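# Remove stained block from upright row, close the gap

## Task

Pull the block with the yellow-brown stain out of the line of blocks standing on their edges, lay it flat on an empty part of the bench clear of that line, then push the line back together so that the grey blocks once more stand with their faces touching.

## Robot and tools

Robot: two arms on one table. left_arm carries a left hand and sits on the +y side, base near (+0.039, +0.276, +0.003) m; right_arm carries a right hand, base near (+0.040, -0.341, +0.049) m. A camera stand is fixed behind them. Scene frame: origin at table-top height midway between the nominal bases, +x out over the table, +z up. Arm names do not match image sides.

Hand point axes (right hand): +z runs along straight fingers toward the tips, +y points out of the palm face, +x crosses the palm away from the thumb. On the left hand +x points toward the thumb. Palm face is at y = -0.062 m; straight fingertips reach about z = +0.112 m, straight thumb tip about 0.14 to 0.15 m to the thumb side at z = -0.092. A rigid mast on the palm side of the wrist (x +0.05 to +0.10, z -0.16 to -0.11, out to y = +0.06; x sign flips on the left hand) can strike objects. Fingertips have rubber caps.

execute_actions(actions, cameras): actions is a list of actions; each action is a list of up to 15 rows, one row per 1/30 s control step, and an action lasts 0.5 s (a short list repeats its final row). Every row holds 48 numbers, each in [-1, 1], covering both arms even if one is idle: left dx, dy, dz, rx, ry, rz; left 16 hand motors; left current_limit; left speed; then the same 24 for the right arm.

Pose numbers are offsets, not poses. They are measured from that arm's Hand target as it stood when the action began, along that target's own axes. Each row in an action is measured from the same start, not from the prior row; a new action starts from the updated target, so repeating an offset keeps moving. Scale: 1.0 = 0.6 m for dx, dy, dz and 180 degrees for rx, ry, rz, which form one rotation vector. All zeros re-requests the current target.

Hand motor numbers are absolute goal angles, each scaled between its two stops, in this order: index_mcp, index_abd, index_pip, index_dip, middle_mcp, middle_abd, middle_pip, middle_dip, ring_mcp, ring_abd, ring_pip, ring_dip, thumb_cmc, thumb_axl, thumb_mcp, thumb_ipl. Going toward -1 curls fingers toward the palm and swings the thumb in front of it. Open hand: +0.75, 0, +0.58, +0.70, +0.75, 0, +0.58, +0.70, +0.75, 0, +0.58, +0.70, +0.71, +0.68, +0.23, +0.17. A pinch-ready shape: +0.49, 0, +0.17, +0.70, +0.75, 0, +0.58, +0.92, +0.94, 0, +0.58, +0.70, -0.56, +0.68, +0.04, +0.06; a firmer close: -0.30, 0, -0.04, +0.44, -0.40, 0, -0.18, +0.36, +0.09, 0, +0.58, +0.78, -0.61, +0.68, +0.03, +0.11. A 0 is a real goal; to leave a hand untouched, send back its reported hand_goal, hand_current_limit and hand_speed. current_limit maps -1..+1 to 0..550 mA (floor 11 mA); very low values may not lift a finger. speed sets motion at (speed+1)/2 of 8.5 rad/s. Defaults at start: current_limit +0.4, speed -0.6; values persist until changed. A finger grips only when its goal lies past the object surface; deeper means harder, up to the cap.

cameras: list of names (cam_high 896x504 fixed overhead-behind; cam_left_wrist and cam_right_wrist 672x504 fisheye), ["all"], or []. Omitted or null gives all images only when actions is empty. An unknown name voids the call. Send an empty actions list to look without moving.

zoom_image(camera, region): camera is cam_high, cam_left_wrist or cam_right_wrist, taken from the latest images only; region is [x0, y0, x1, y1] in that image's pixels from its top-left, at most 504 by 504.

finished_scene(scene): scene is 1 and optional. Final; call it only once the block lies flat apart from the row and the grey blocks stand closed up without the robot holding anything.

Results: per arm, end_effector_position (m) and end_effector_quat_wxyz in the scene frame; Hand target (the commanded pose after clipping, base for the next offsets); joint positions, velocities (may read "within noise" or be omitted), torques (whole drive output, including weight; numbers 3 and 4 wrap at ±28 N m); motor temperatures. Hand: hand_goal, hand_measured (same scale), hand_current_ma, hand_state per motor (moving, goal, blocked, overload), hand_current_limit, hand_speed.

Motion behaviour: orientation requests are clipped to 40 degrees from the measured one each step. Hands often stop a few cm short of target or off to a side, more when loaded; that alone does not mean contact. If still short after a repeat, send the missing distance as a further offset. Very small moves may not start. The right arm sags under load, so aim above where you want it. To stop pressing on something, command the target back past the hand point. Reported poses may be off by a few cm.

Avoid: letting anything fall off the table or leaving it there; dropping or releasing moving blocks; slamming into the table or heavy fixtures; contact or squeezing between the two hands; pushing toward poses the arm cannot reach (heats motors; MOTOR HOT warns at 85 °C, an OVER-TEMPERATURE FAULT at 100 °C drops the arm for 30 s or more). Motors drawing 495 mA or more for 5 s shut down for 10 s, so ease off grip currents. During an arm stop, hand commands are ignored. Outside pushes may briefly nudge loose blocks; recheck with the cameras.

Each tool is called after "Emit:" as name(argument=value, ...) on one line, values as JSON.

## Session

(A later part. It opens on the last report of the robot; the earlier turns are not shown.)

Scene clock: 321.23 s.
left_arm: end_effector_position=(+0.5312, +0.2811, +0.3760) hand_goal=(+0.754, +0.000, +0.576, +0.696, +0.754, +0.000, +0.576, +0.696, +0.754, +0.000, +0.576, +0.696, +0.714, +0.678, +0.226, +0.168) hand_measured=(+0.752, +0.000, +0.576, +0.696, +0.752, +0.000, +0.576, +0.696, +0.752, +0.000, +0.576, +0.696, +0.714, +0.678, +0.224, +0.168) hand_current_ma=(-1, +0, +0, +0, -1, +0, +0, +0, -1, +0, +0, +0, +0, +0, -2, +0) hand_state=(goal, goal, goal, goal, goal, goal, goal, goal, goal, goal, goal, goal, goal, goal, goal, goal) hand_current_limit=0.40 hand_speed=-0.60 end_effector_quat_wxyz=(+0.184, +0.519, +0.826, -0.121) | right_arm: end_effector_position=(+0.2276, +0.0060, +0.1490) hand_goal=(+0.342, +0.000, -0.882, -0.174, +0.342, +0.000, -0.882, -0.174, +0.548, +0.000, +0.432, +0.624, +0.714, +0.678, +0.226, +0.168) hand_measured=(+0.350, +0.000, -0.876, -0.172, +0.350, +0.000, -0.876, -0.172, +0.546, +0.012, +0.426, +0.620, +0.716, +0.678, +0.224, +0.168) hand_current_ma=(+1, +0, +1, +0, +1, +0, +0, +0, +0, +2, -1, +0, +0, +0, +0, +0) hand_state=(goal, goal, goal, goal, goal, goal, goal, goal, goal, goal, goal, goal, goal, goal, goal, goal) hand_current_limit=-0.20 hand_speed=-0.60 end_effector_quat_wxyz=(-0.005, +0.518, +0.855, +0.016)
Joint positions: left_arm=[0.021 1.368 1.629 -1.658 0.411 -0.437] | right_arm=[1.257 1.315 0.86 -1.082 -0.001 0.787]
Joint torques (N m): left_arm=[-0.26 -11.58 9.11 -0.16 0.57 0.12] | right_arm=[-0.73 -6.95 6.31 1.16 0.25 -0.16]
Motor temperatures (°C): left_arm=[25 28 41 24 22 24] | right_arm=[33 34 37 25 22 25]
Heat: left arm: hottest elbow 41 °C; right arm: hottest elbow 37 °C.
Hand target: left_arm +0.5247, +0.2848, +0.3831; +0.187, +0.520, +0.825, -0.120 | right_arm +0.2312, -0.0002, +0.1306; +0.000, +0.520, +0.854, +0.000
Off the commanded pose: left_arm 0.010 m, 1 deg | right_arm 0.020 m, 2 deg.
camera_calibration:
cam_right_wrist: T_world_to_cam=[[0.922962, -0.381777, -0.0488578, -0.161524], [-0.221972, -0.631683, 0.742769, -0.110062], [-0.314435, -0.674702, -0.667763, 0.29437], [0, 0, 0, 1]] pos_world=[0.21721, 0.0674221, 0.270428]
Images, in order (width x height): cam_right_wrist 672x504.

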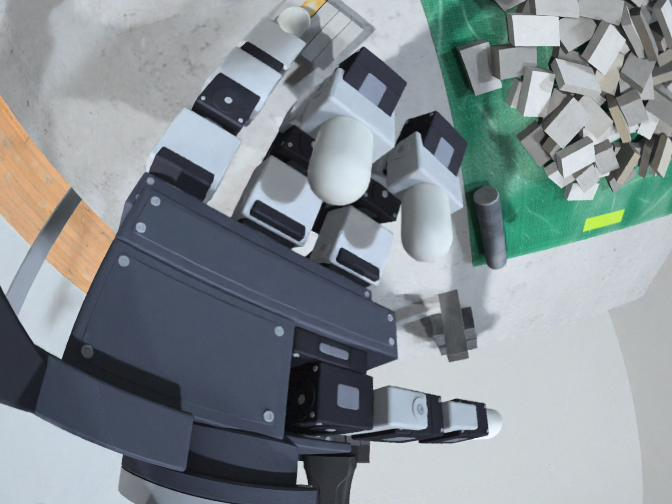

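Emit:
execute_actions(actions=[[[0,0,0,0,0,0,0.754,0,0.576,0.696,0.754,0,0.576,0.696,0.754,0,0.576,0.696,0.714,0.678,0.226,0.168,0.4,-0.6,0,0,-0.045,0,0,0,0.342,0,-0.883,-0.174,0.342,0,-0.883,-0.174,0.548,0.045,0.431,0.623,0.714,0.678,0.226,0.168,-0.2,-0.6]]], cameras=["cam_right_wrist"])

Emit:
zoom_image(camera="cam_right_wrist", region=[230, 0, 400, 100])

Scene clock: 351.50 s.
left_arm: end_effector_position=(+0.5312, +0.2811, +0.3760) hand_goal=(+0.754, +0.000, +0.576, +0.696, +0.754, +0.000, +0.576, +0.696, +0.754, +0.000, +0.576, +0.696, +0.714, +0.678, +0.226, +0.168) hand_measured=(+0.752, +0.000, +0.576, +0.696, +0.752, +0.000, +0.576, +0.696, +0.752, +0.000, +0.576, +0.696, +0.714, +0.678, +0.224, +0.168) hand_current_ma=(-1, +0, +0, +0, -1, +0, +0, +0, -1, +0, +0, +0, +0, +0, -2, +0) hand_state=(goal, goal, goal, goal, goal, goal, goal, goal, goal, goal, goal, goal, goal, goal, goal, goal) hand_current_limit=0.40 hand_speed=-0.60 end_effector_quat_wxyz=(+0.184, +0.519, +0.826, -0.121) | right_arm: end_effector_position=(+0.2247, -0.0038, +0.1474) hand_goal=(+0.342, +0.000, -0.882, -0.174, +0.342, +0.000, -0.882, -0.174, +0.548, +0.046, +0.432, +0.624, +0.714, +0.678, +0.226, +0.168) hand_measured=(+0.350, +0.000, -0.876, -0.172, +0.350, +0.000, -0.876, -0.172, +0.520, +0.024, +0.414, +0.614, +0.716, +0.678, +0.224, +0.168) hand_current_ma=(+1, +0, +1, +0, +1, +0, +0, +0, -13, -6, -5, -2, +0, +0, +0, +0) hand_state=(goal, goal, goal, goal, goal, goal, goal, goal, blocked, blocked, goal, goal, goal, goal, goal, goal) hand_current_limit=-0.20 hand_speed=-0.60 end_effector_quat_wxyz=(+0.000, +0.516, +0.856, -0.004)
Joint positions: left_arm=[0.021 1.368 1.629 -1.658 0.411 -0.437] | right_arm=[1.256 1.314 0.86 -1.125 -0.001 0.784]
Joint torques (N m): left_arm=[0.38 -11.63 9.03 -0.05 0.6 0.12] | right_arm=[-0.79 -9.7 10.03 -0.47 0.27 -0.13]
Heat: left arm: hottest elbow 41 °C; right arm: hottest elbow 36 °C.
Hand target: left_arm +0.5247, +0.2848, +0.3831; +0.187, +0.520, +0.825, -0.120 | right_arm +0.2312, -0.0002, +0.1577; +0.000, +0.520, +0.854, +0.001
Off the commanded pose: left_arm 0.010 m, 1 deg | right_arm 0.013 m, 1 deg.
camera_calibration:
cam_right_wrist: T_world_to_cam=[[0.923569, -0.380811, -0.0447461, -0.16338], [-0.211139, -0.602508, 0.769678, -0.122081], [-0.320062, -0.701404, -0.636862, 0.282399], [0, 0, 0, 1]] pos_world=[0.215502, 0.0623036, 0.266502]
Images, in order (width x height): cam_right_wrist 672x504.

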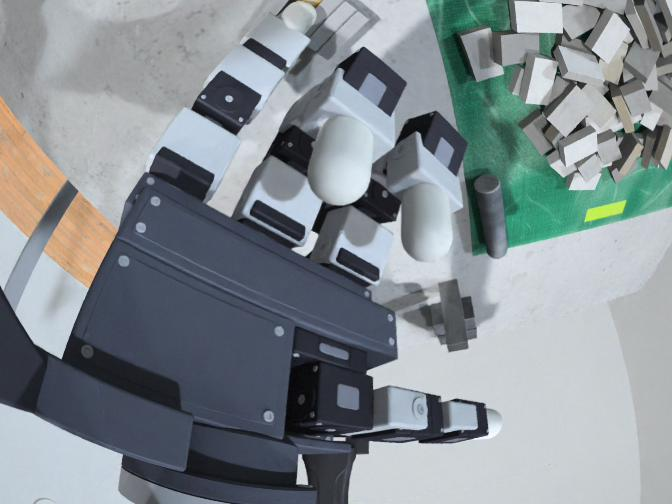

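Scaled by 2.965 from the camera's 672x504 image, which has a finer 960x720 frame.

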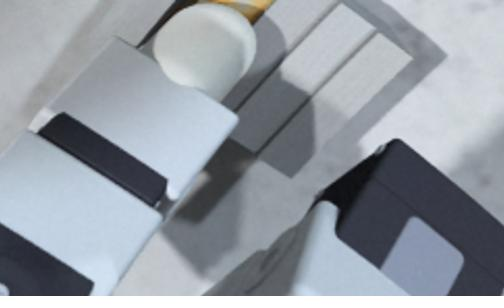

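Emit:
execute_actions(actions=[[[0,0,0,0,0,0,0.754,0,0.576,0.696,0.754,0,0.576,0.696,0.754,0,0.576,0.696,0.714,0.678,0.226,0.168,0.4,-0.6,0,0,-0.05,0,0,0,0.342,0,-0.883,-0.174,0.342,0,-0.883,-0.174,0.548,0,0.431,0.623,0.714,0.678,0.226,0.168,-0.2,-0.6]],[[0,0,0,0,0,0,0.754,0,0.576,0.696,0.754,0,0.576,0.696,0.754,0,0.576,0.696,0.714,0.678,0.226,0.168,0.4,-0.6,0,0,-0.04,0,0,0,0.342,0,-0.883,-0.174,0.342,0,-0.883,-0.174,0.548,0,0.431,0.623,0.714,0.678,0.226,0.168,-0.2,-0.6]]], cameras=["cam_right_wrist","cam_high"])

Emit:
zoom_image(camera="cam_right_wrist", region=[230, 0, 400, 100])

Emit:
zoom_image(camera="cam_high", region=[320, 190, 400, 260])

Scene clock: 360.93 s.
left_arm: end_effector_position=(+0.5312, +0.2811, +0.3760) hand_goal=(+0.754, +0.000, +0.576, +0.696, +0.754, +0.000, +0.576, +0.696, +0.754, +0.000, +0.576, +0.696, +0.714, +0.678, +0.226, +0.168) hand_measured=(+0.752, +0.000, +0.576, +0.696, +0.752, +0.000, +0.576, +0.696, +0.752, +0.000, +0.576, +0.696, +0.714, +0.678, +0.224, +0.168) hand_current_ma=(-1, +0, +0, +0, -1, +0, +0, +0, -1, +0, +0, +0, +0, +0, -2, +0) hand_state=(goal, goal, goal, goal, goal, goal, goal, goal, goal, goal, goal, goal, goal, goal, goal, goal) hand_current_limit=0.40 hand_speed=-0.60 end_effector_quat_wxyz=(+0.184, +0.519, +0.826, -0.121) | right_arm: end_effector_position=(+0.2228, -0.0109, +0.1929) hand_goal=(+0.342, +0.000, -0.882, -0.174, +0.342, +0.000, -0.882, -0.174, +0.548, +0.000, +0.432, +0.624, +0.714, +0.678, +0.226, +0.168) hand_measured=(+0.350, +0.000, -0.876, -0.172, +0.350, +0.000, -0.876, -0.172, +0.548, -0.002, +0.430, +0.622, +0.716, +0.678, +0.222, +0.168) hand_current_ma=(+1, +0, +1, +0, +1, +0, +0, +0, +0, +0, +0, +0, +0, +0, +0, +0) hand_state=(goal, goal, goal, goal, goal, goal, goal, goal, goal, goal, goal, goal, goal, goal, goal, goal) hand_current_limit=-0.20 hand_speed=-0.60 end_effector_quat_wxyz=(+0.004, +0.517, +0.856, -0.018)
Joint positions: left_arm=[0.021 1.368 1.629 -1.658 0.411 -0.437] | right_arm=[1.256 1.262 0.946 -1.291 0 0.784]
Joint torques (N m): left_arm=[0.44 -11.4 9.02 -0.2 0.59 0.12] | right_arm=[-0.56 -9.64 11.82 -0.17 0.23 -0.12]
Heat: left arm: hottest elbow 41 °C; right arm: hottest elbow 37 °C.
Hand target: left_arm +0.5247, +0.2848, +0.3831; +0.187, +0.520, +0.825, -0.120 | right_arm +0.2312, -0.0003, +0.2117; +0.000, +0.520, +0.854, +0.001
Off the commanded pose: left_arm 0.010 m, 1 deg | right_arm 0.023 m, 2 deg.
camera_calibration:
cam_right_wrist: T_world_to_cam=[[0.923123, -0.382321, -0.040913, -0.162922], [-0.205413, -0.580308, 0.788066, -0.166306], [-0.325037, -0.719078, -0.614229, 0.302312], [0, 0, 0, 1]] pos_world=[0.214498, 0.0585891, 0.310083]
Images, in order (width x height): cam_high 896x504, cam_right_wrist 672x504.

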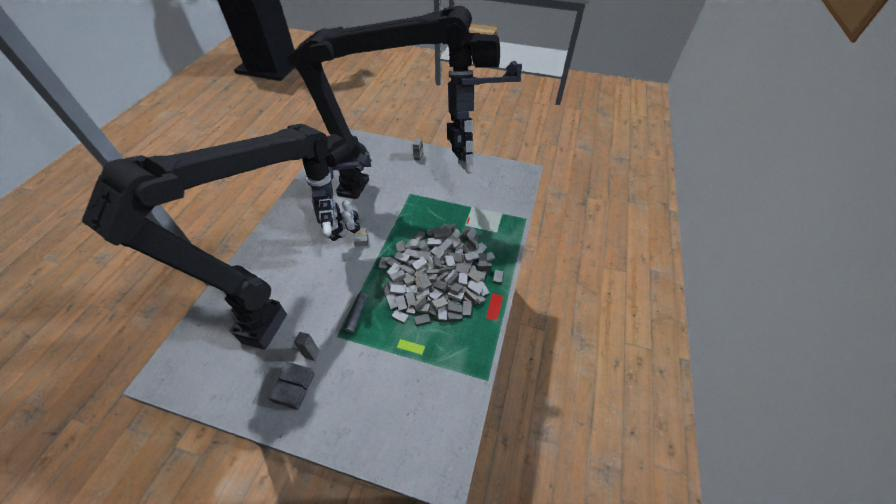

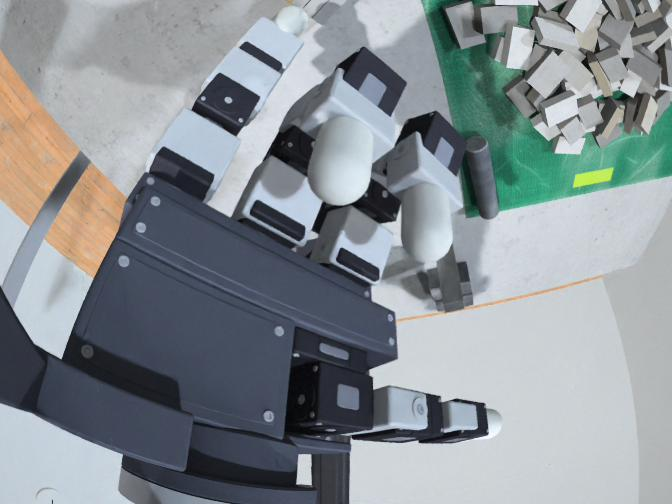

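Scaled by 2.965 from the camera's 672x504 image, which has a finer 960x720 frame.

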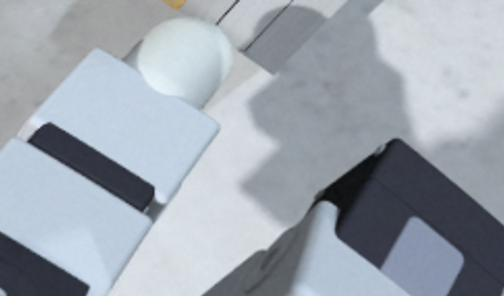

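Scaled by 6.300 from the camera's 896x504 image, which has a finer 1280x720 frame.

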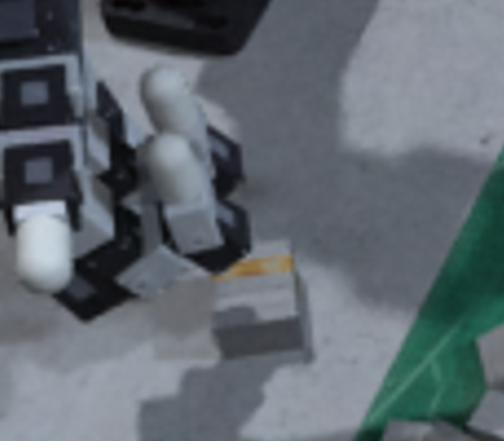

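Emit:
execute_actions(actions=[[[0,0,0,0,0,0,0.754,0,0.576,0.696,0.754,0,0.576,0.696,0.754,0,0.576,0.696,0.714,0.678,0.226,0.168,0.4,-0.6,0.002,-0.0357,0.0333,0.0556,0,0,0.342,0,-0.883,-0.174,0.342,0,-0.883,-0.174,0.822,0,-0.08,0.478,0.714,0.678,0.226,0.168,0.2,-0.6]],[[0,0,0,0,0,0,0.754,0,0.576,0.696,0.754,0,0.576,0.696,0.754,0,0.576,0.696,0.714,0.678,0.226,0.168,0.4,-0.6,0.002,-0.0293,0.039,0.0556,0,0,0.342,0,-0.883,-0.174,0.342,0,-0.883,-0.174,0.822,0,-0.08,0.478,0.714,0.678,0.226,0.168,0.2,-0.6]],[[0,0,0,0,0,0,0.754,0,0.576,0.696,0.754,0,0.576,0.696,0.754,0,0.576,0.696,0.714,0.678,0.226,0.168,0.4,-0.6,0,0.0239,0.0658,0,0,0,0.342,0,-0.883,-0.174,0.342,0,-0.883,-0.174,0.822,0,-0.08,0.478,0.714,0.678,0.226,0.168,0.2,-0.6]]], cameras=["cam_right_wrist","cam_high"])

Emit:
zoom_image(camera="cam_right_wrist", region=[230, 0, 400, 100])

Emit:
zoom_image(camera="cam_high", region=[320, 190, 400, 260])

Scene clock: 464.40 s.
left_arm: end_effector_position=(+0.5312, +0.2811, +0.3760) hand_goal=(+0.754, +0.000, +0.576, +0.696, +0.754, +0.000, +0.576, +0.696, +0.754, +0.000, +0.576, +0.696, +0.714, +0.678, +0.226, +0.168) hand_measured=(+0.752, +0.000, +0.576, +0.696, +0.752, +0.000, +0.576, +0.696, +0.752, +0.000, +0.576, +0.696, +0.714, +0.678, +0.224, +0.168) hand_current_ma=(-1, +0, +0, +0, -1, +0, +0, +0, -1, +0, +0, +0, +0, +0, -2, +0) hand_state=(goal, goal, goal, goal, goal, goal, goal, goal, goal, goal, goal, goal, goal, goal, goal, goal) hand_current_limit=0.40 hand_speed=-0.60 end_effector_quat_wxyz=(+0.184, +0.519, +0.826, -0.121) | right_arm: end_effector_position=(+0.1890, -0.0153, +0.1403) hand_goal=(+0.342, +0.000, -0.882, -0.174, +0.342, +0.000, -0.882, -0.174, +0.822, +0.000, -0.080, +0.478, +0.714, +0.678, +0.226, +0.168) hand_measured=(+0.348, +0.000, -0.876, -0.172, +0.348, +0.000, -0.876, -0.172, +0.816, -0.002, -0.076, +0.482, +0.712, +0.678, +0.222, +0.168) hand_current_ma=(+1, +0, +1, +0, +1, +0, +0, +0, -1, +0, +0, +0, +0, +0, +0, +0) hand_state=(goal, goal, goal, goal, goal, goal, goal, goal, goal, goal, goal, goal, goal, goal, goal, goal) hand_current_limit=0.20 hand_speed=-0.60 end_effector_quat_wxyz=(-0.090, +0.511, +0.844, -0.139)
Joint positions: left_arm=[0.021 1.368 1.629 -1.658 0.411 -0.437] | right_arm=[1.217 1.4 0.967 -1.379 -0.231 0.721]
Joint torques (N m): left_arm=[0.5 -11.34 9.11 -0.09 0.61 0.14] | right_arm=[-0.62 -8.76 6.72 0.16 -0.23 -0.15]
Heat: left arm: hottest elbow 42 °C; right arm: hottest elbow 41 °C.
Hand target: left_arm +0.5247, +0.2848, +0.3831; +0.187, +0.520, +0.825, -0.120 | right_arm +0.1920, -0.0178, +0.1296; -0.091, +0.512, +0.841, -0.148
Off the commanded pose: left_arm 0.010 m, 1 deg | right_arm 0.011 m, 1 deg.
camera_calibration:
cam_right_wrist: T_world_to_cam=[[0.876618, -0.406273, -0.257844, -0.0967077], [0.0306693, -0.487587, 0.872536, -0.189449], [-0.480209, -0.772788, -0.414967, 0.256458], [0, 0, 0, 1]] pos_world=[0.213739, 0.0665255, 0.246787]
Images, in order (width x height): cam_high 896x504, cam_right_wrist 672x504.

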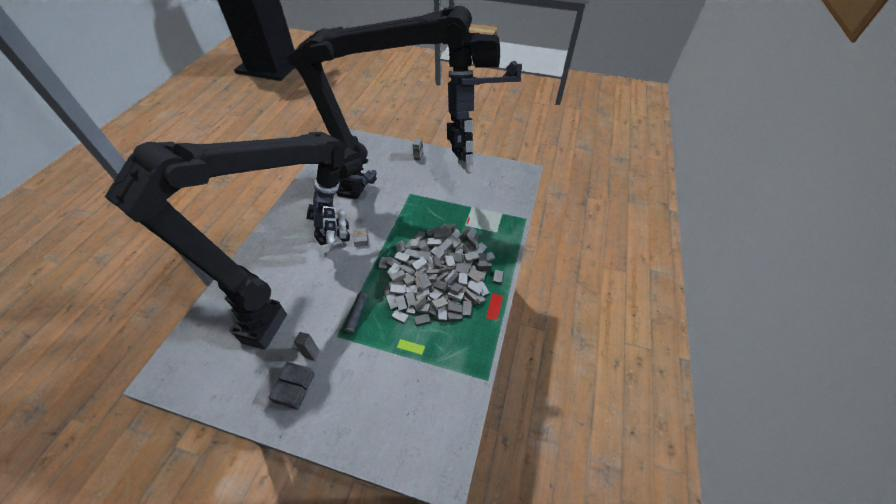

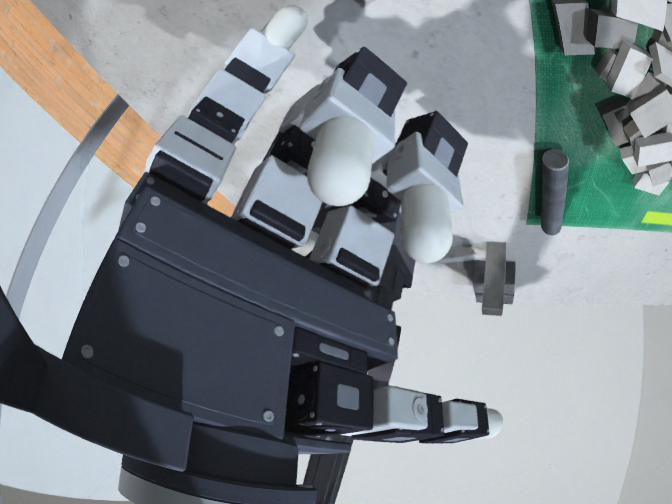

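Scaled by 2.965 from the camera's 672x504 image, which has a finer 960x720 frame.

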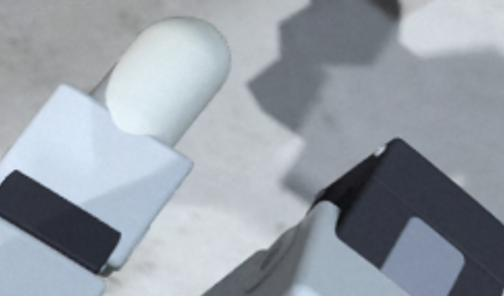

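Scaled by 6.300 from the camera's 896x504 image, which has a finer 1280x720 frame.

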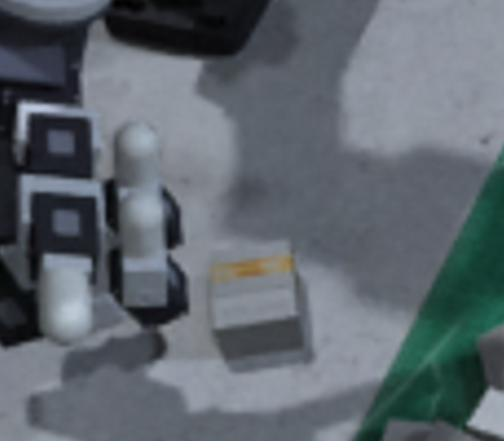

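Emit:
execute_actions(actions=[[[-0.04,-0.041,0.0195,0,0,0,0.754,0,0.576,0.696,0.754,0,0.576,0.696,0.754,0,0.576,0.696,0.714,0.678,0.226,0.168,0.4,-0.6,0,0,0,0,0,0,0.342,0,-0.883,-0.174,0.342,0,-0.883,-0.174,0.822,0,-0.08,0.478,0.714,0.678,0.226,0.168,0.2,-0.6]],[[-0.0703,-0.0723,0.034,0,0,0,0.754,0,0.576,0.696,0.754,0,0.576,0.696,0.754,0,0.576,0.696,0.714,0.678,0.226,0.168,0.4,-0.6,0,0,0,0,0,0,0.342,0,-0.883,-0.174,0.342,0,-0.883,-0.174,0.822,0,-0.08,0.478,0.714,0.678,0.226,0.168,0.2,-0.6]],[[-0.0703,-0.0723,0.034,0,0,0,0.754,0,0.576,0.696,0.754,0,0.576,0.696,0.754,0,0.576,0.696,0.714,0.678,0.226,0.168,0.4,-0.6,0,0,0,0,0,0,0.342,0,-0.883,-0.174,0.342,0,-0.883,-0.174,0.822,0,-0.08,0.478,0.714,0.678,0.226,0.168,0.2,-0.6]],[[-0.0703,-0.0723,0.034,0,0,0,0.754,0,0.576,0.696,0.754,0,0.576,0.696,0.754,0,0.576,0.696,0.714,0.678,0.226,0.168,0.4,-0.6,0,0,0,0,0,0,0.342,0,-0.883,-0.174,0.342,0,-0.883,-0.174,0.822,0,-0.08,0.478,0.714,0.678,0.226,0.168,0.2,-0.6]],[[-0.0703,-0.0723,0.034,0,0,0,0.754,0,0.576,0.696,0.754,0,0.576,0.696,0.754,0,0.576,0.696,0.714,0.678,0.226,0.168,0.4,-0.6,0,0,0,0,0,0,0.342,0,-0.883,-0.174,0.342,0,-0.883,-0.174,0.822,0,-0.08,0.478,0.714,0.678,0.226,0.168,0.2,-0.6]],[[-0.03,-0.031,0.0145,0,0,0,0.754,0,0.576,0.696,0.754,0,0.576,0.696,0.754,0,0.576,0.696,0.714,0.678,0.226,0.168,0.4,-0.6,0,0,0,0,0,0,0.342,0,-0.883,-0.174,0.342,0,-0.883,-0.174,0.822,0,-0.08,0.478,0.714,0.678,0.226,0.168,0.2,-0.6]]], cameras=["cam_left_wrist","cam_high"])

Emit:
zoom_image(camera="cam_left_wrist", region=[200, 200, 340, 320])

Scene clock: 478.37 s.
left_arm: end_effector_position=(+0.4216, -0.0058, +0.3588) hand_goal=(+0.754, +0.000, +0.576, +0.696, +0.754, +0.000, +0.576, +0.696, +0.754, +0.000, +0.576, +0.696, +0.714, +0.678, +0.226, +0.168) hand_measured=(+0.752, +0.000, +0.576, +0.696, +0.752, +0.000, +0.576, +0.696, +0.752, +0.000, +0.576, +0.696, +0.714, +0.678, +0.224, +0.168) hand_current_ma=(-1, +0, +0, +0, -1, +0, +0, +0, -1, +0, +0, +0, +0, +0, -2, +0) hand_state=(goal, goal, goal, goal, goal, goal, goal, goal, goal, goal, goal, goal, goal, goal, goal, goal) hand_current_limit=0.40 hand_speed=-0.60 end_effector_quat_wxyz=(+0.158, +0.522, +0.831, -0.113) | right_arm: end_effector_position=(+0.1891, -0.0152, +0.1403) hand_goal=(+0.342, +0.000, -0.882, -0.174, +0.342, +0.000, -0.882, -0.174, +0.822, +0.000, -0.080, +0.478, +0.714, +0.678, +0.226, +0.168) hand_measured=(+0.348, +0.000, -0.876, -0.172, +0.348, +0.000, -0.876, -0.172, +0.816, -0.002, -0.076, +0.482, +0.712, +0.678, +0.222, +0.168) hand_current_ma=(+1, +0, +1, +0, +1, +0, +0, +0, -1, +0, +0, +0, +0, +0, +0, +0) hand_state=(goal, goal, goal, goal, goal, goal, goal, goal, goal, goal, goal, goal, goal, goal, goal, goal) hand_current_limit=0.20 hand_speed=-0.60 end_effector_quat_wxyz=(-0.090, +0.511, +0.844, -0.139)
Joint positions: left_arm=[-0.786 1.339 1.555 -1.428 0.157 -1.237] | right_arm=[1.217 1.4 0.967 -1.379 -0.231 0.721]
Joint torques (N m): left_arm=[-1.03 -9.23 14.56 1.21 0.06 -0.08] | right_arm=[-0.67 -8.64 6.76 0.16 -0.22 -0.17]
Heat: left arm: hottest elbow 42 °C; right arm: hottest elbow 40 °C.
Hand target: left_arm +0.4302, -0.0197, +0.3830; +0.187, +0.520, +0.825, -0.120 | right_arm +0.1920, -0.0177, +0.1296; -0.091, +0.512, +0.841, -0.148
Off the commanded pose: left_arm 0.029 m, 4 deg | right_arm 0.011 m, 1 deg.
camera_calibration:
cam_left_wrist: T_world_to_cam=[[-0.252237, -0.928693, 0.271855, -0.0243411], [-0.786665, 0.360397, 0.501271, 0.108113], [-0.563503, -0.0874202, -0.821476, 0.658167], [0, 0, 0, 1]] pos_world=[0.449788, -0.00403202, 0.493092]
Images, in order (width x height): cam_high 896x504, cam_left_wrist 672x504.

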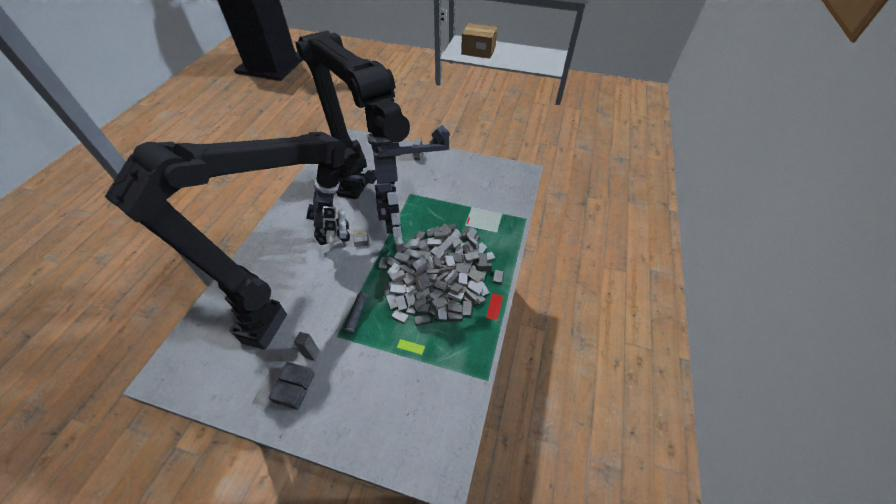

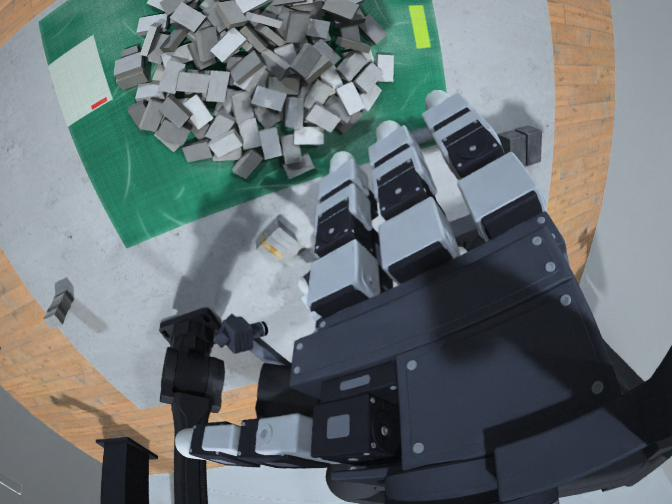

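Scaled by 3.600 from the camera's 672x504 image, which has a finer 960x720 frame.

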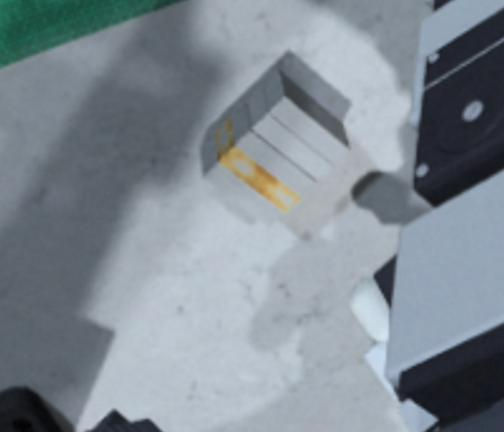

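Emit:
zoom_image(camera="cam_left_wrist", region=[250, 210, 310, 260])

Emit:
zoom_image(camera="cam_high", region=[345, 222, 380, 252])

Scaled by 8.400 from the camera's 672x504 image, which has a finer 960x720 frame.

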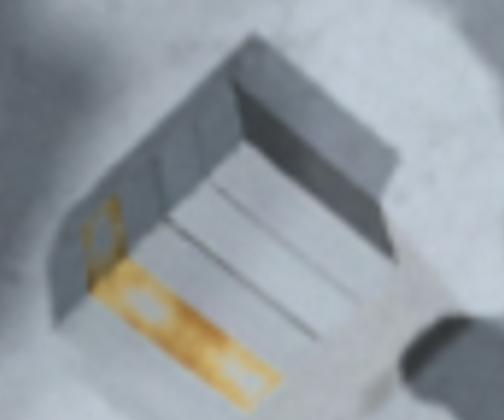

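Scaled by 14.400 from the camera's 896x504 image, which has a finer 1280x720 frame.

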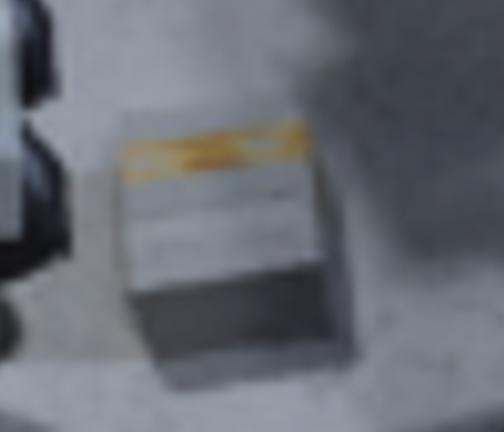

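Emit:
execute_actions(actions=[[[0,0,0,0,0,0,0.754,0,0.576,0.696,0.754,0,0.576,0.696,0.754,0,0.576,0.696,0.714,0.678,0.226,0.168,0.4,-0.6,0,0.0114,0.0313,0,0,0,0.342,0,-0.883,-0.174,0.342,0,-0.883,-0.174,0.13,0,0.264,0.696,0.714,0.678,0.226,0.168,0.2,-0.6]]], cameras=["cam_left_wrist","cam_high","cam_right_wrist"])

Emit:
zoom_image(camera="cam_left_wrist", region=[240, 200, 310, 270])

Emit:
zoom_image(camera="cam_high", region=[320, 200, 390, 260])

Scene clock: 501.17 s.
left_arm: end_effector_position=(+0.4216, -0.0057, +0.3588) hand_goal=(+0.754, +0.000, +0.576, +0.696, +0.754, +0.000, +0.576, +0.696, +0.754, +0.000, +0.576, +0.696, +0.714, +0.678, +0.226, +0.168) hand_measured=(+0.752, +0.000, +0.576, +0.696, +0.752, +0.000, +0.576, +0.696, +0.752, +0.000, +0.576, +0.696, +0.714, +0.678, +0.224, +0.168) hand_current_ma=(-1, +0, +0, +0, -1, +0, +0, +0, -1, +0, +0, +0, +0, +0, -2, +0) hand_state=(goal, goal, goal, goal, goal, goal, goal, goal, goal, goal, goal, goal, goal, goal, goal, goal) hand_current_limit=0.40 hand_speed=-0.60 end_effector_quat_wxyz=(+0.158, +0.521, +0.831, -0.113) | right_arm: end_effector_position=(+0.1893, -0.0145, +0.1205) hand_goal=(+0.342, +0.000, -0.882, -0.174, +0.342, +0.000, -0.882, -0.174, +0.130, +0.000, +0.264, +0.696, +0.714, +0.678, +0.226, +0.168) hand_measured=(+0.348, +0.000, -0.876, -0.172, +0.348, +0.000, -0.876, -0.172, +0.140, -0.002, +0.262, +0.694, +0.712, +0.678, +0.222, +0.168) hand_current_ma=(+1, +0, +1, +0, +1, +0, +0, +0, +2, +0, +0, +0, +0, +0, +0, +0) hand_state=(goal, goal, goal, goal, goal, goal, goal, goal, goal, goal, goal, goal, goal, goal, goal, goal) hand_current_limit=0.20 hand_speed=-0.60 end_effector_quat_wxyz=(-0.090, +0.511, +0.844, -0.138)
Joint positions: left_arm=[-0.786 1.339 1.555 -1.428 0.157 -1.238] | right_arm=[1.217 1.426 0.937 -1.321 -0.232 0.721]
Joint torques (N m): left_arm=[-1.32 -9.52 14.5 1.33 0.07 -0.08] | right_arm=[-0.67 -8.94 6.56 0.17 -0.17 -0.15]
Heat: left arm: hottest elbow 45 °C; right arm: hottest elbow 38 °C.
Hand target: left_arm +0.4302, -0.0197, +0.3830; +0.187, +0.520, +0.825, -0.119 | right_arm +0.1920, -0.0177, +0.1097; -0.091, +0.512, +0.841, -0.148
Off the commanded pose: left_arm 0.029 m, 4 deg | right_arm 0.012 m, 1 deg.
camera_calibration:
cam_left_wrist: T_world_to_cam=[[-0.251434, -0.92893, 0.271789, -0.0245785], [-0.78693, 0.359689, 0.501363, 0.10815], [-0.56349, -0.0878192, -0.821442, 0.658153], [0, 0, 0, 1]] pos_world=[0.449789, -0.0039337, 0.493092]
cam_right_wrist: T_world_to_cam=[[0.876577, -0.406084, -0.25828, -0.101671], [0.0305876, -0.488578, 0.871984, -0.171718], [-0.480288, -0.772261, -0.415855, 0.249153], [0, 0, 0, 1]] pos_world=[0.21404, 0.0672262, 0.227088]

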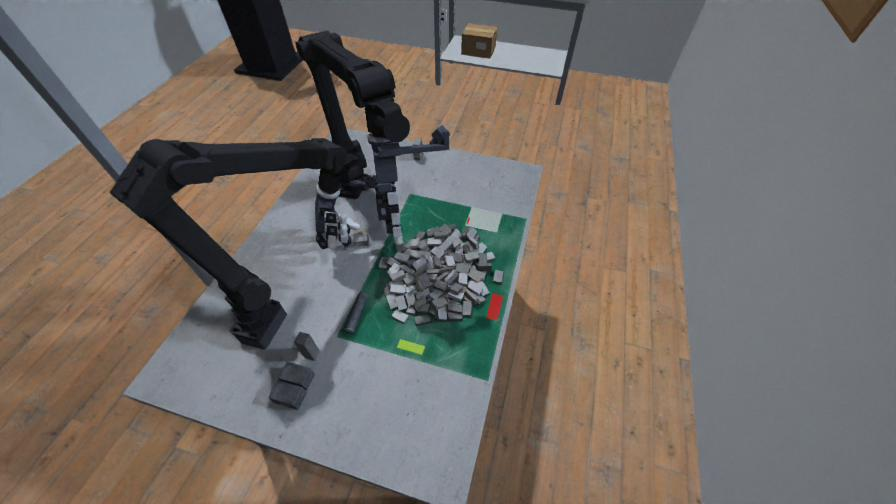

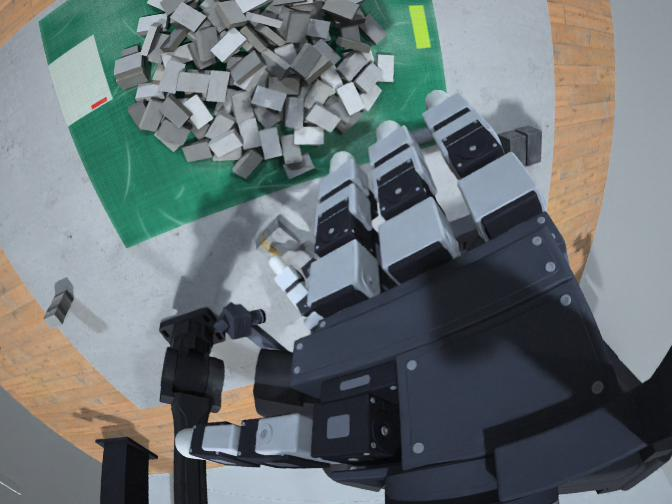

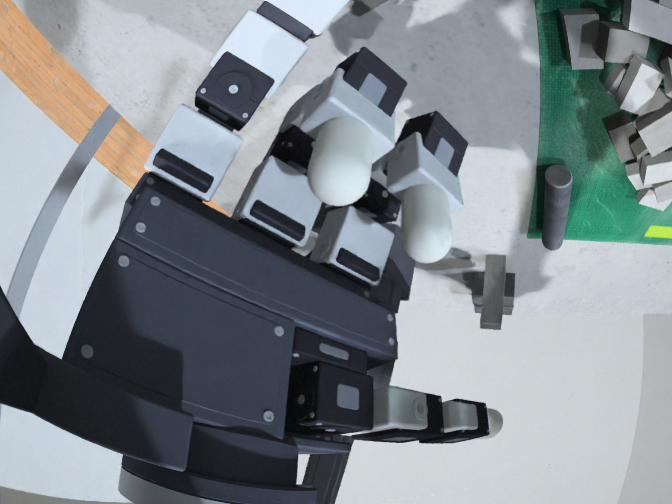

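Scaled by 7.200 from the camera's 672x504 image, which has a finer 960x720 frame.

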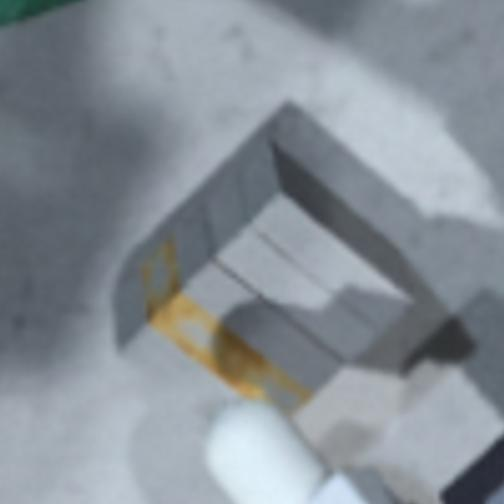

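Scaled by 7.200 from the camera's 896x504 image, which has a finer 1280x720 frame.

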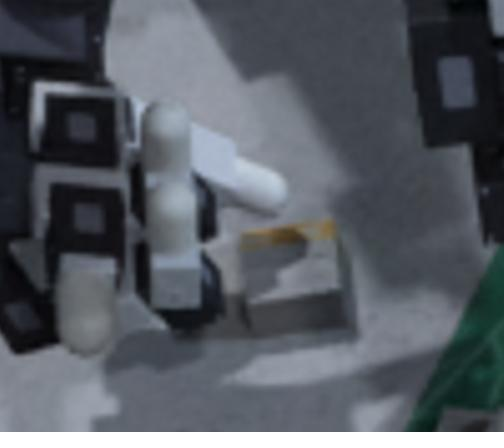

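Emit:
execute_actions(actions=[[[0,0,0,0,0,0,0.754,0,0.576,0.696,0.754,0,0.576,0.696,0.754,0,0.576,0.696,0.714,0.678,0.226,0.168,0.4,-0.6,0,0,0,0,0,0,0.342,0,-0.883,-0.174,0.342,0,-0.883,-0.174,0.389,0.03,-0.196,0.551,0.714,0.678,0.226,0.168,0.2,-0.6]],[[0,0,0,0,0,0,0.754,0,0.576,0.696,0.754,0,0.576,0.696,0.754,0,0.576,0.696,0.714,0.678,0.226,0.168,0.4,-0.6,0,0.0111,0.0305,0,0,0,0.342,0,-0.883,-0.174,0.342,0,-0.883,-0.174,0.389,0.03,-0.196,0.551,0.714,0.678,0.226,0.168,0.2,-0.6]]], cameras=["cam_left_wrist","cam_high"])

Emit:
zoom_image(camera="cam_left_wrist", region=[240, 200, 310, 270])

Emit:
zoom_image(camera="cam_high", region=[320, 200, 390, 260])

Scene clock: 526.63 s.
left_arm: end_effector_position=(+0.4216, -0.0057, +0.3588) hand_goal=(+0.754, +0.000, +0.576, +0.696, +0.754, +0.000, +0.576, +0.696, +0.754, +0.000, +0.576, +0.696, +0.714, +0.678, +0.226, +0.168) hand_measured=(+0.752, +0.000, +0.576, +0.696, +0.752, +0.000, +0.576, +0.696, +0.752, +0.000, +0.576, +0.696, +0.714, +0.678, +0.224, +0.168) hand_current_ma=(-1, +0, +0, +0, -1, +0, +0, +0, -1, +0, +0, +0, +0, +0, -2, +0) hand_state=(goal, goal, goal, goal, goal, goal, goal, goal, goal, goal, goal, goal, goal, goal, goal, goal) hand_current_limit=0.40 hand_speed=-0.60 end_effector_quat_wxyz=(+0.158, +0.521, +0.831, -0.113) | right_arm: end_effector_position=(+0.1895, -0.0138, +0.1011) hand_goal=(+0.342, +0.000, -0.882, -0.174, +0.342, +0.000, -0.882, -0.174, +0.390, +0.030, -0.196, +0.552, +0.714, +0.678, +0.226, +0.168) hand_measured=(+0.348, +0.000, -0.876, -0.172, +0.348, +0.000, -0.876, -0.172, +0.390, +0.026, -0.190, +0.556, +0.712, +0.678, +0.222, +0.168) hand_current_ma=(+1, +0, +1, +0, +1, +0, +0, +0, +0, +0, +1, +0, +0, +0, +0, +0) hand_state=(goal, goal, goal, goal, goal, goal, goal, goal, goal, goal, goal, goal, goal, goal, goal, goal) hand_current_limit=0.20 hand_speed=-0.60 end_effector_quat_wxyz=(-0.090, +0.511, +0.844, -0.138)
Joint positions: left_arm=[-0.786 1.339 1.555 -1.428 0.157 -1.238] | right_arm=[1.217 1.456 0.909 -1.264 -0.232 0.721]
Joint torques (N m): left_arm=[-1.44 -9.7 14.61 1.26 0.07 -0.1] | right_arm=[-0.67 -8.94 6.23 0.14 -0.19 -0.15]
Motor temperatures (°C): left_arm=[25 28 49 23 22 24] | right_arm=[31 34 37 24 22 25]
Heat: left arm: hottest elbow 49 °C; right arm: hottest elbow 37 °C.
Hand target: left_arm +0.4302, -0.0197, +0.3830; +0.187, +0.520, +0.825, -0.119 | right_arm +0.1921, -0.0176, +0.0902; -0.091, +0.512, +0.841, -0.148
Off the commanded pose: left_arm 0.029 m, 4 deg | right_arm 0.012 m, 1 deg.
camera_calibration:
cam_left_wrist: T_world_to_cam=[[-0.251434, -0.92893, 0.271789, -0.0245785], [-0.78693, 0.359689, 0.501363, 0.10815], [-0.56349, -0.0878192, -0.821442, 0.658153], [0, 0, 0, 1]] pos_world=[0.449789, -0.0039337, 0.493092]
Images, in order (width x height): cam_high 896x504, cam_left_wrist 672x504.

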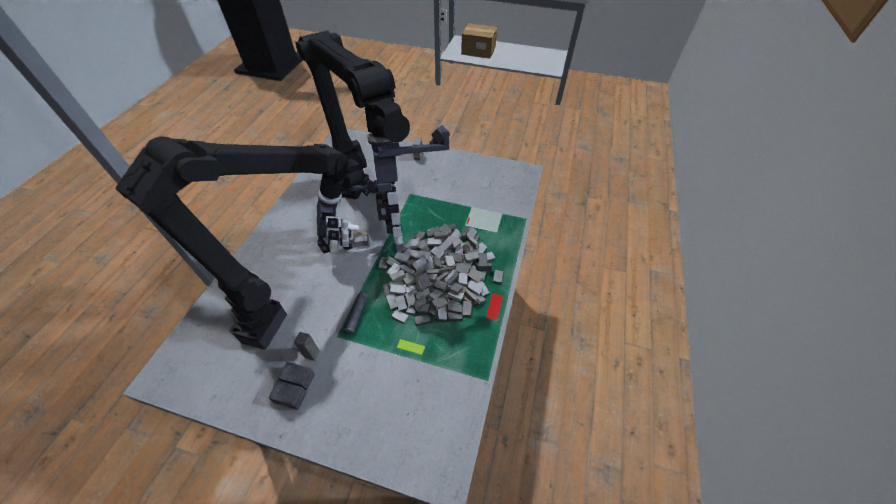

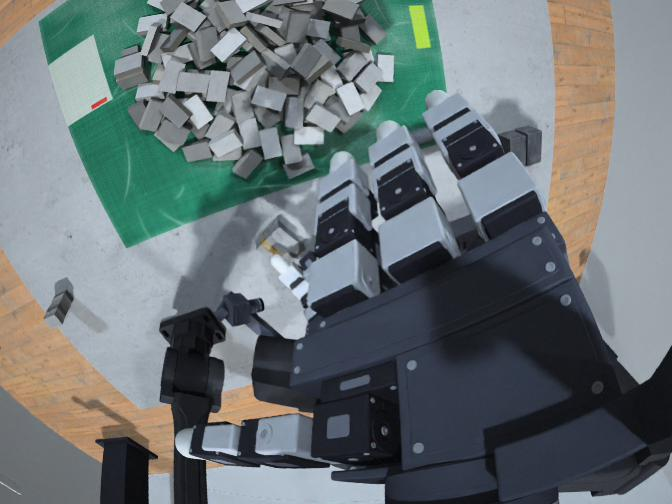

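Scaled by 7.200 from the camera's 672x504 image, which has a finer 960x720 frame.

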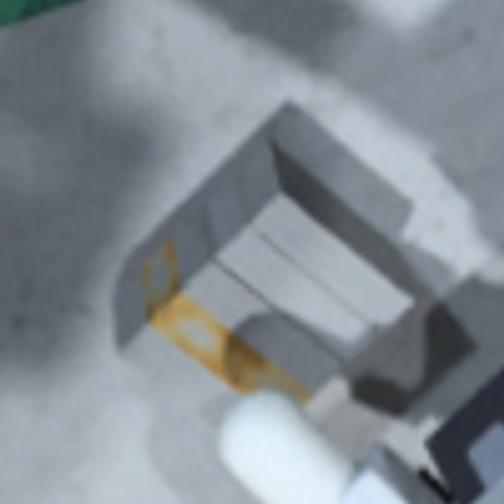

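Scaled by 7.200 from the camera's 896x504 image, which has a finer 1280x720 frame.

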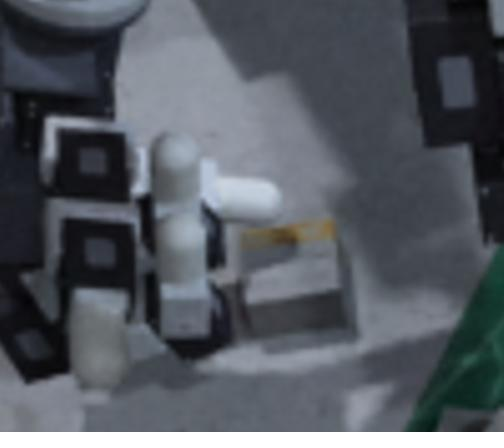

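Emit:
execute_actions(actions=[[[0,0,0,0,0,0,0.754,0,0.576,0.696,0.754,0,0.576,0.696,0.754,0,0.576,0.696,0.714,0.678,0.226,0.168,0.4,-0.6,0,-0.0057,-0.0157,0,0,0,0.342,0,-0.883,-0.174,0.342,0,-0.883,-0.174,0.967,0.03,-0.597,0.406,0.714,0.678,0.226,0.168,0.2,-0.6]],[[0,0,0,0,0,0,0.754,0,0.576,0.696,0.754,0,0.576,0.696,0.754,0,0.576,0.696,0.714,0.678,0.226,0.168,0.4,-0.6,0,0.0462,-0.0168,0,0,0,0.342,0,-0.883,-0.174,0.342,0,-0.883,-0.174,0.967,0.03,-0.597,0.406,0.714,0.678,0.226,0.168,0.2,-0.6]],[[0,0,0,0,0,0,0.754,0,0.576,0.696,0.754,0,0.576,0.696,0.754,0,0.576,0.696,0.714,0.678,0.226,0.168,0.4,-0.6,0,0.0462,-0.0168,0,0,0,0.342,0,-0.883,-0.174,0.342,0,-0.883,-0.174,0.967,0.03,-0.597,0.406,0.714,0.678,0.226,0.168,0.2,-0.6]]], cameras=["cam_left_wrist","cam_right_wrist"])

Emit:
zoom_image(camera="cam_left_wrist", region=[240, 200, 310, 270])

Emit:
zoom_image(camera="cam_right_wrist", region=[230, 0, 400, 100])

Scene clock: 572.03 s.
left_arm: end_effector_position=(+0.4216, -0.0057, +0.3588) hand_goal=(+0.754, +0.000, +0.576, +0.696, +0.754, +0.000, +0.576, +0.696, +0.754, +0.000, +0.576, +0.696, +0.714, +0.678, +0.226, +0.168) hand_measured=(+0.752, +0.000, +0.576, +0.696, +0.752, +0.000, +0.576, +0.696, +0.752, +0.000, +0.576, +0.696, +0.714, +0.678, +0.224, +0.168) hand_current_ma=(-1, +0, +0, +0, -1, +0, +0, +0, -1, +0, +0, +0, +0, +0, -2, +0) hand_state=(goal, goal, goal, goal, goal, goal, goal, goal, goal, goal, goal, goal, goal, goal, goal, goal) hand_current_limit=0.40 hand_speed=-0.60 end_effector_quat_wxyz=(+0.158, +0.521, +0.831, -0.113) | right_arm: end_effector_position=(+0.2362, -0.0019, +0.0987) hand_goal=(+0.342, +0.000, -0.882, -0.174, +0.342, +0.000, -0.882, -0.174, +0.968, +0.030, -0.596, +0.406, +0.714, +0.678, +0.226, +0.168) hand_measured=(+0.348, +0.000, -0.876, -0.172, +0.348, +0.000, -0.876, -0.172, +0.960, +0.026, -0.590, +0.410, +0.712, +0.678, +0.222, +0.168) hand_current_ma=(+1, +0, +1, +0, +1, +0, +0, +0, -1, +0, +1, +0, +0, +0, +0, +0) hand_state=(goal, goal, goal, goal, goal, goal, goal, goal, goal, goal, goal, goal, goal, goal, goal, goal) hand_current_limit=0.20 hand_speed=-0.60 end_effector_quat_wxyz=(-0.090, +0.514, +0.840, -0.148)
Joint positions: left_arm=[-0.786 1.339 1.555 -1.428 0.157 -1.238] | right_arm=[1.113 1.55 1.006 -1.309 -0.207 0.624]
Joint torques (N m): left_arm=[-1.38 -9.76 14.6 1.31 0.03 -0.08] | right_arm=[-0.03 -10.11 10.09 -0.72 -0.05 -0.13]
Heat: left arm: hottest elbow 53 °C; right arm: hottest elbow 36 °C.
Hand target: left_arm +0.4302, -0.0197, +0.3830; +0.187, +0.520, +0.825, -0.119 | right_arm +0.2445, +0.0094, +0.1002; -0.090, +0.512, +0.841, -0.148
Off the commanded pose: left_arm 0.029 m, 4 deg | right_arm 0.014 m, 0 deg.
camera_calibration:
cam_left_wrist: T_world_to_cam=[[-0.251434, -0.92893, 0.271789, -0.0245785], [-0.78693, 0.359689, 0.501363, 0.10815], [-0.56349, -0.0878192, -0.821442, 0.658153], [0, 0, 0, 1]] pos_world=[0.449789, -0.0039337, 0.493092]
cam_right_wrist: T_world_to_cam=[[0.871441, -0.416833, -0.258536, -0.142031], [0.0356704, -0.471835, 0.880965, -0.150062], [-0.489202, -0.776931, -0.396308, 0.27251], [0, 0, 0, 1]] pos_world=[0.262437, 0.081714, 0.203477]
Images, in order (width x height): cam_left_wrist 672x504, cam_right_wrist 672x504.

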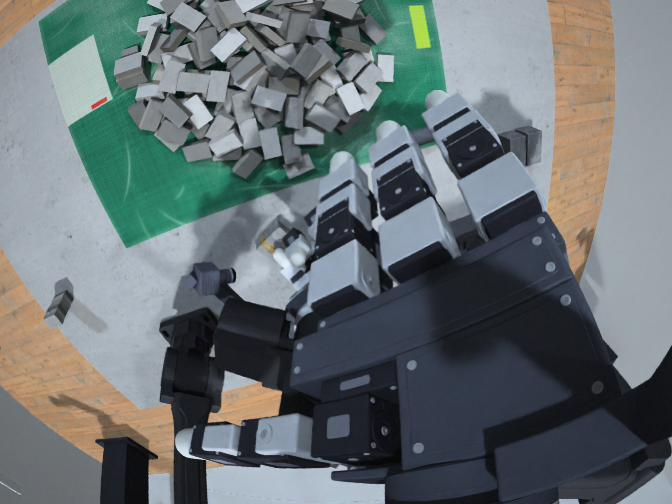

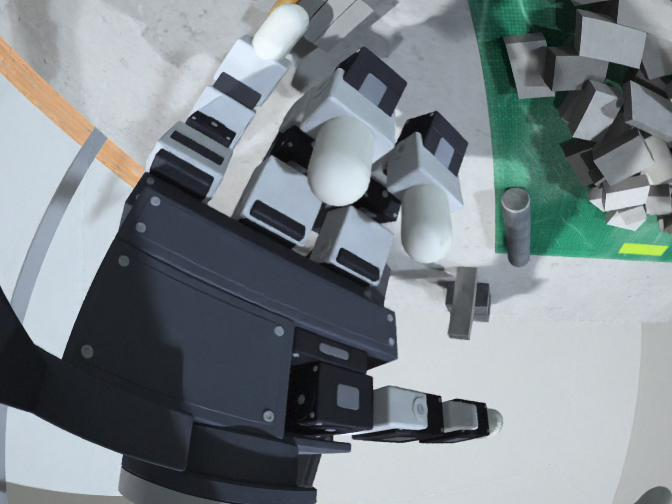

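Scaled by 7.200 from the camera's 672x504 image, which has a finer 960x720 frame.

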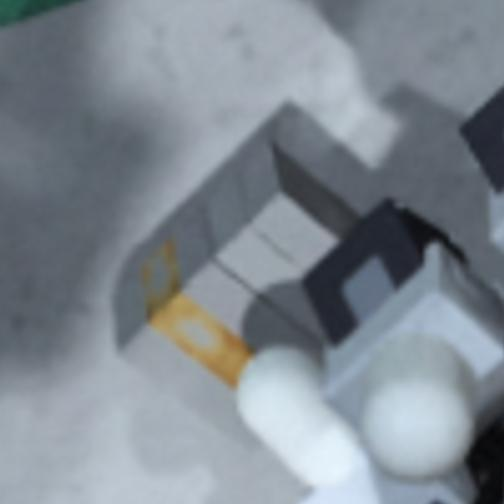

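Scaled by 2.965 from the camera's 672x504 image, which has a finer 960x720 frame.

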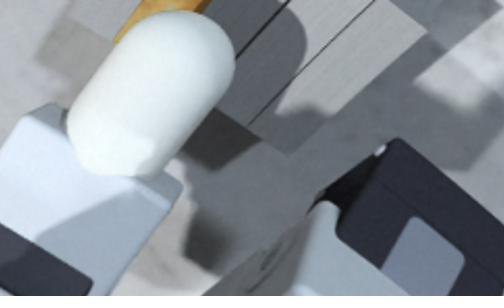

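Emit:
execute_actions(actions=[[[0,0,0,0,0,0,0.754,0,0.576,0.696,0.754,0,0.576,0.696,0.754,0,0.576,0.696,0.714,0.678,0.226,0.168,0.4,-0.6,0.016,0,-0.003,0,0,0,0.342,0,-0.883,-0.174,0.342,0,-0.883,-0.174,0.967,0,-0.597,0.406,0.714,0.678,0.226,0.168,0.2,-0.6]]], cameras=[])

Scene clock: 583.93 s.
left_arm: end_effector_position=(+0.4216, -0.0057, +0.3588) hand_goal=(+0.754, +0.000, +0.576, +0.696, +0.754, +0.000, +0.576, +0.696, +0.754, +0.000, +0.576, +0.696, +0.714, +0.678, +0.226, +0.168) hand_measured=(+0.752, +0.000, +0.576, +0.696, +0.752, +0.000, +0.576, +0.696, +0.752, +0.000, +0.576, +0.696, +0.714, +0.678, +0.224, +0.168) hand_current_ma=(-1, +0, +0, +0, -1, +0, +0, +0, -1, +0, +0, +0, +0, +0, -2, +0) hand_state=(goal, goal, goal, goal, goal, goal, goal, goal, goal, goal, goal, goal, goal, goal, goal, goal) hand_current_limit=0.40 hand_speed=-0.60 end_effector_quat_wxyz=(+0.158, +0.521, +0.831, -0.113) | right_arm: end_effector_position=(+0.2391, +0.0051, +0.1007) hand_goal=(+0.342, +0.000, -0.882, -0.174, +0.342, +0.000, -0.882, -0.174, +0.968, +0.000, -0.596, +0.406, +0.714, +0.678, +0.226, +0.168) hand_measured=(+0.348, +0.000, -0.876, -0.172, +0.348, +0.000, -0.876, -0.172, +0.960, +0.004, -0.590, +0.410, +0.712, +0.678, +0.222, +0.168) hand_current_ma=(+1, +0, +1, +0, +1, +0, +0, +0, -1, +0, +1, +0, +0, +0, +0, +0) hand_state=(goal, goal, goal, goal, goal, goal, goal, goal, goal, goal, goal, goal, goal, goal, goal, goal) hand_current_limit=0.20 hand_speed=-0.60 end_effector_quat_wxyz=(-0.091, +0.514, +0.841, -0.146)
Joint positions: left_arm=[-0.786 1.339 1.555 -1.428 0.157 -1.238] | right_arm=[1.113 1.561 1.027 -1.313 -0.209 0.623]
Joint torques (N m): left_arm=[-1.26 -9.7 14.61 1.24 0.07 -0.05] | right_arm=[1.44 -10.52 10.11 -0.77 -0.23 0.01]
Motor temperatures (°C): left_arm=[25 28 54 23 22 24] | right_arm=[31 34 37 24 22 25]
Heat: left arm: hottest elbow 54 °C; right arm: hottest elbow 37 °C.
Hand target: left_arm +0.4302, -0.0197, +0.3830; +0.187, +0.520, +0.825, -0.119 | right_arm +0.2406, +0.0182, +0.1020; -0.091, +0.512, +0.841, -0.148
Off the commanded pose: left_arm 0.029 m, 4 deg | right_arm 0.013 m, 0 deg.
No camera images: "cameras" was empty.

Emit:
execute_actions(actions=[[[0,0,0,0,0,0,0.754,0,0.576,0.696,0.754,0,0.576,0.696,0.754,0,0.576,0.696,0.714,0.678,0.226,0.168,0.4,-0.6,0.0113,-0.0069,0.0025,0,0,0,0.342,0,-0.883,-0.174,0.342,0,-0.883,-0.174,0.967,0,-0.597,0.406,0.714,0.678,0.226,0.168,0.2,-0.6]]], cameras=[])

Scene clock: 589.13 s.
left_arm: end_effector_position=(+0.4216, -0.0057, +0.3588) hand_goal=(+0.754, +0.000, +0.576, +0.696, +0.754, +0.000, +0.576, +0.696, +0.754, +0.000, +0.576, +0.696, +0.714, +0.678, +0.226, +0.168) hand_measured=(+0.752, +0.000, +0.576, +0.696, +0.752, +0.000, +0.576, +0.696, +0.752, +0.000, +0.576, +0.696, +0.714, +0.678, +0.224, +0.168) hand_current_ma=(-1, +0, +0, +0, -1, +0, +0, +0, -1, +0, +0, +0, +0, +0, -2, +0) hand_state=(goal, goal, goal, goal, goal, goal, goal, goal, goal, goal, goal, goal, goal, goal, goal, goal) hand_current_limit=0.40 hand_speed=-0.60 end_effector_quat_wxyz=(+0.158, +0.521, +0.831, -0.113) | right_arm: end_effector_position=(+0.2316, +0.0079, +0.1004) hand_goal=(+0.342, +0.000, -0.882, -0.174, +0.342, +0.000, -0.882, -0.174, +0.968, +0.000, -0.596, +0.406, +0.714, +0.678, +0.226, +0.168) hand_measured=(+0.348, +0.000, -0.876, -0.172, +0.348, +0.000, -0.876, -0.172, +0.960, +0.004, -0.590, +0.410, +0.712, +0.678, +0.222, +0.168) hand_current_ma=(+1, +0, +1, +0, +1, +0, +0, +0, -1, +0, +1, +0, +0, +0, +0, +0) hand_state=(goal, goal, goal, goal, goal, goal, goal, goal, goal, goal, goal, goal, goal, goal, goal, goal) hand_current_limit=0.20 hand_speed=-0.60 end_effector_quat_wxyz=(-0.091, +0.512, +0.841, -0.148)
Joint positions: left_arm=[-0.786 1.339 1.555 -1.428 0.157 -1.238] | right_arm=[1.132 1.562 1.027 -1.313 -0.215 0.638]
Joint torques (N m): left_arm=[-1.26 -9.35 14.5 1.33 0.08 -0.08] | right_arm=[1.44 -10.58 10.26 -0.62 -0.21 0.07]
Heat: left arm: hottest elbow 54 °C; right arm: hottest elbow 37 °C.
Hand target: left_arm +0.4302, -0.0197, +0.3830; +0.187, +0.520, +0.825, -0.119 | right_arm +0.2336, +0.0222, +0.1020; -0.091, +0.512, +0.841, -0.148
Off the commanded pose: left_arm 0.029 m, 4 deg | right_arm 0.015 m, 0 deg.
No camera images: "cameras" was empty.


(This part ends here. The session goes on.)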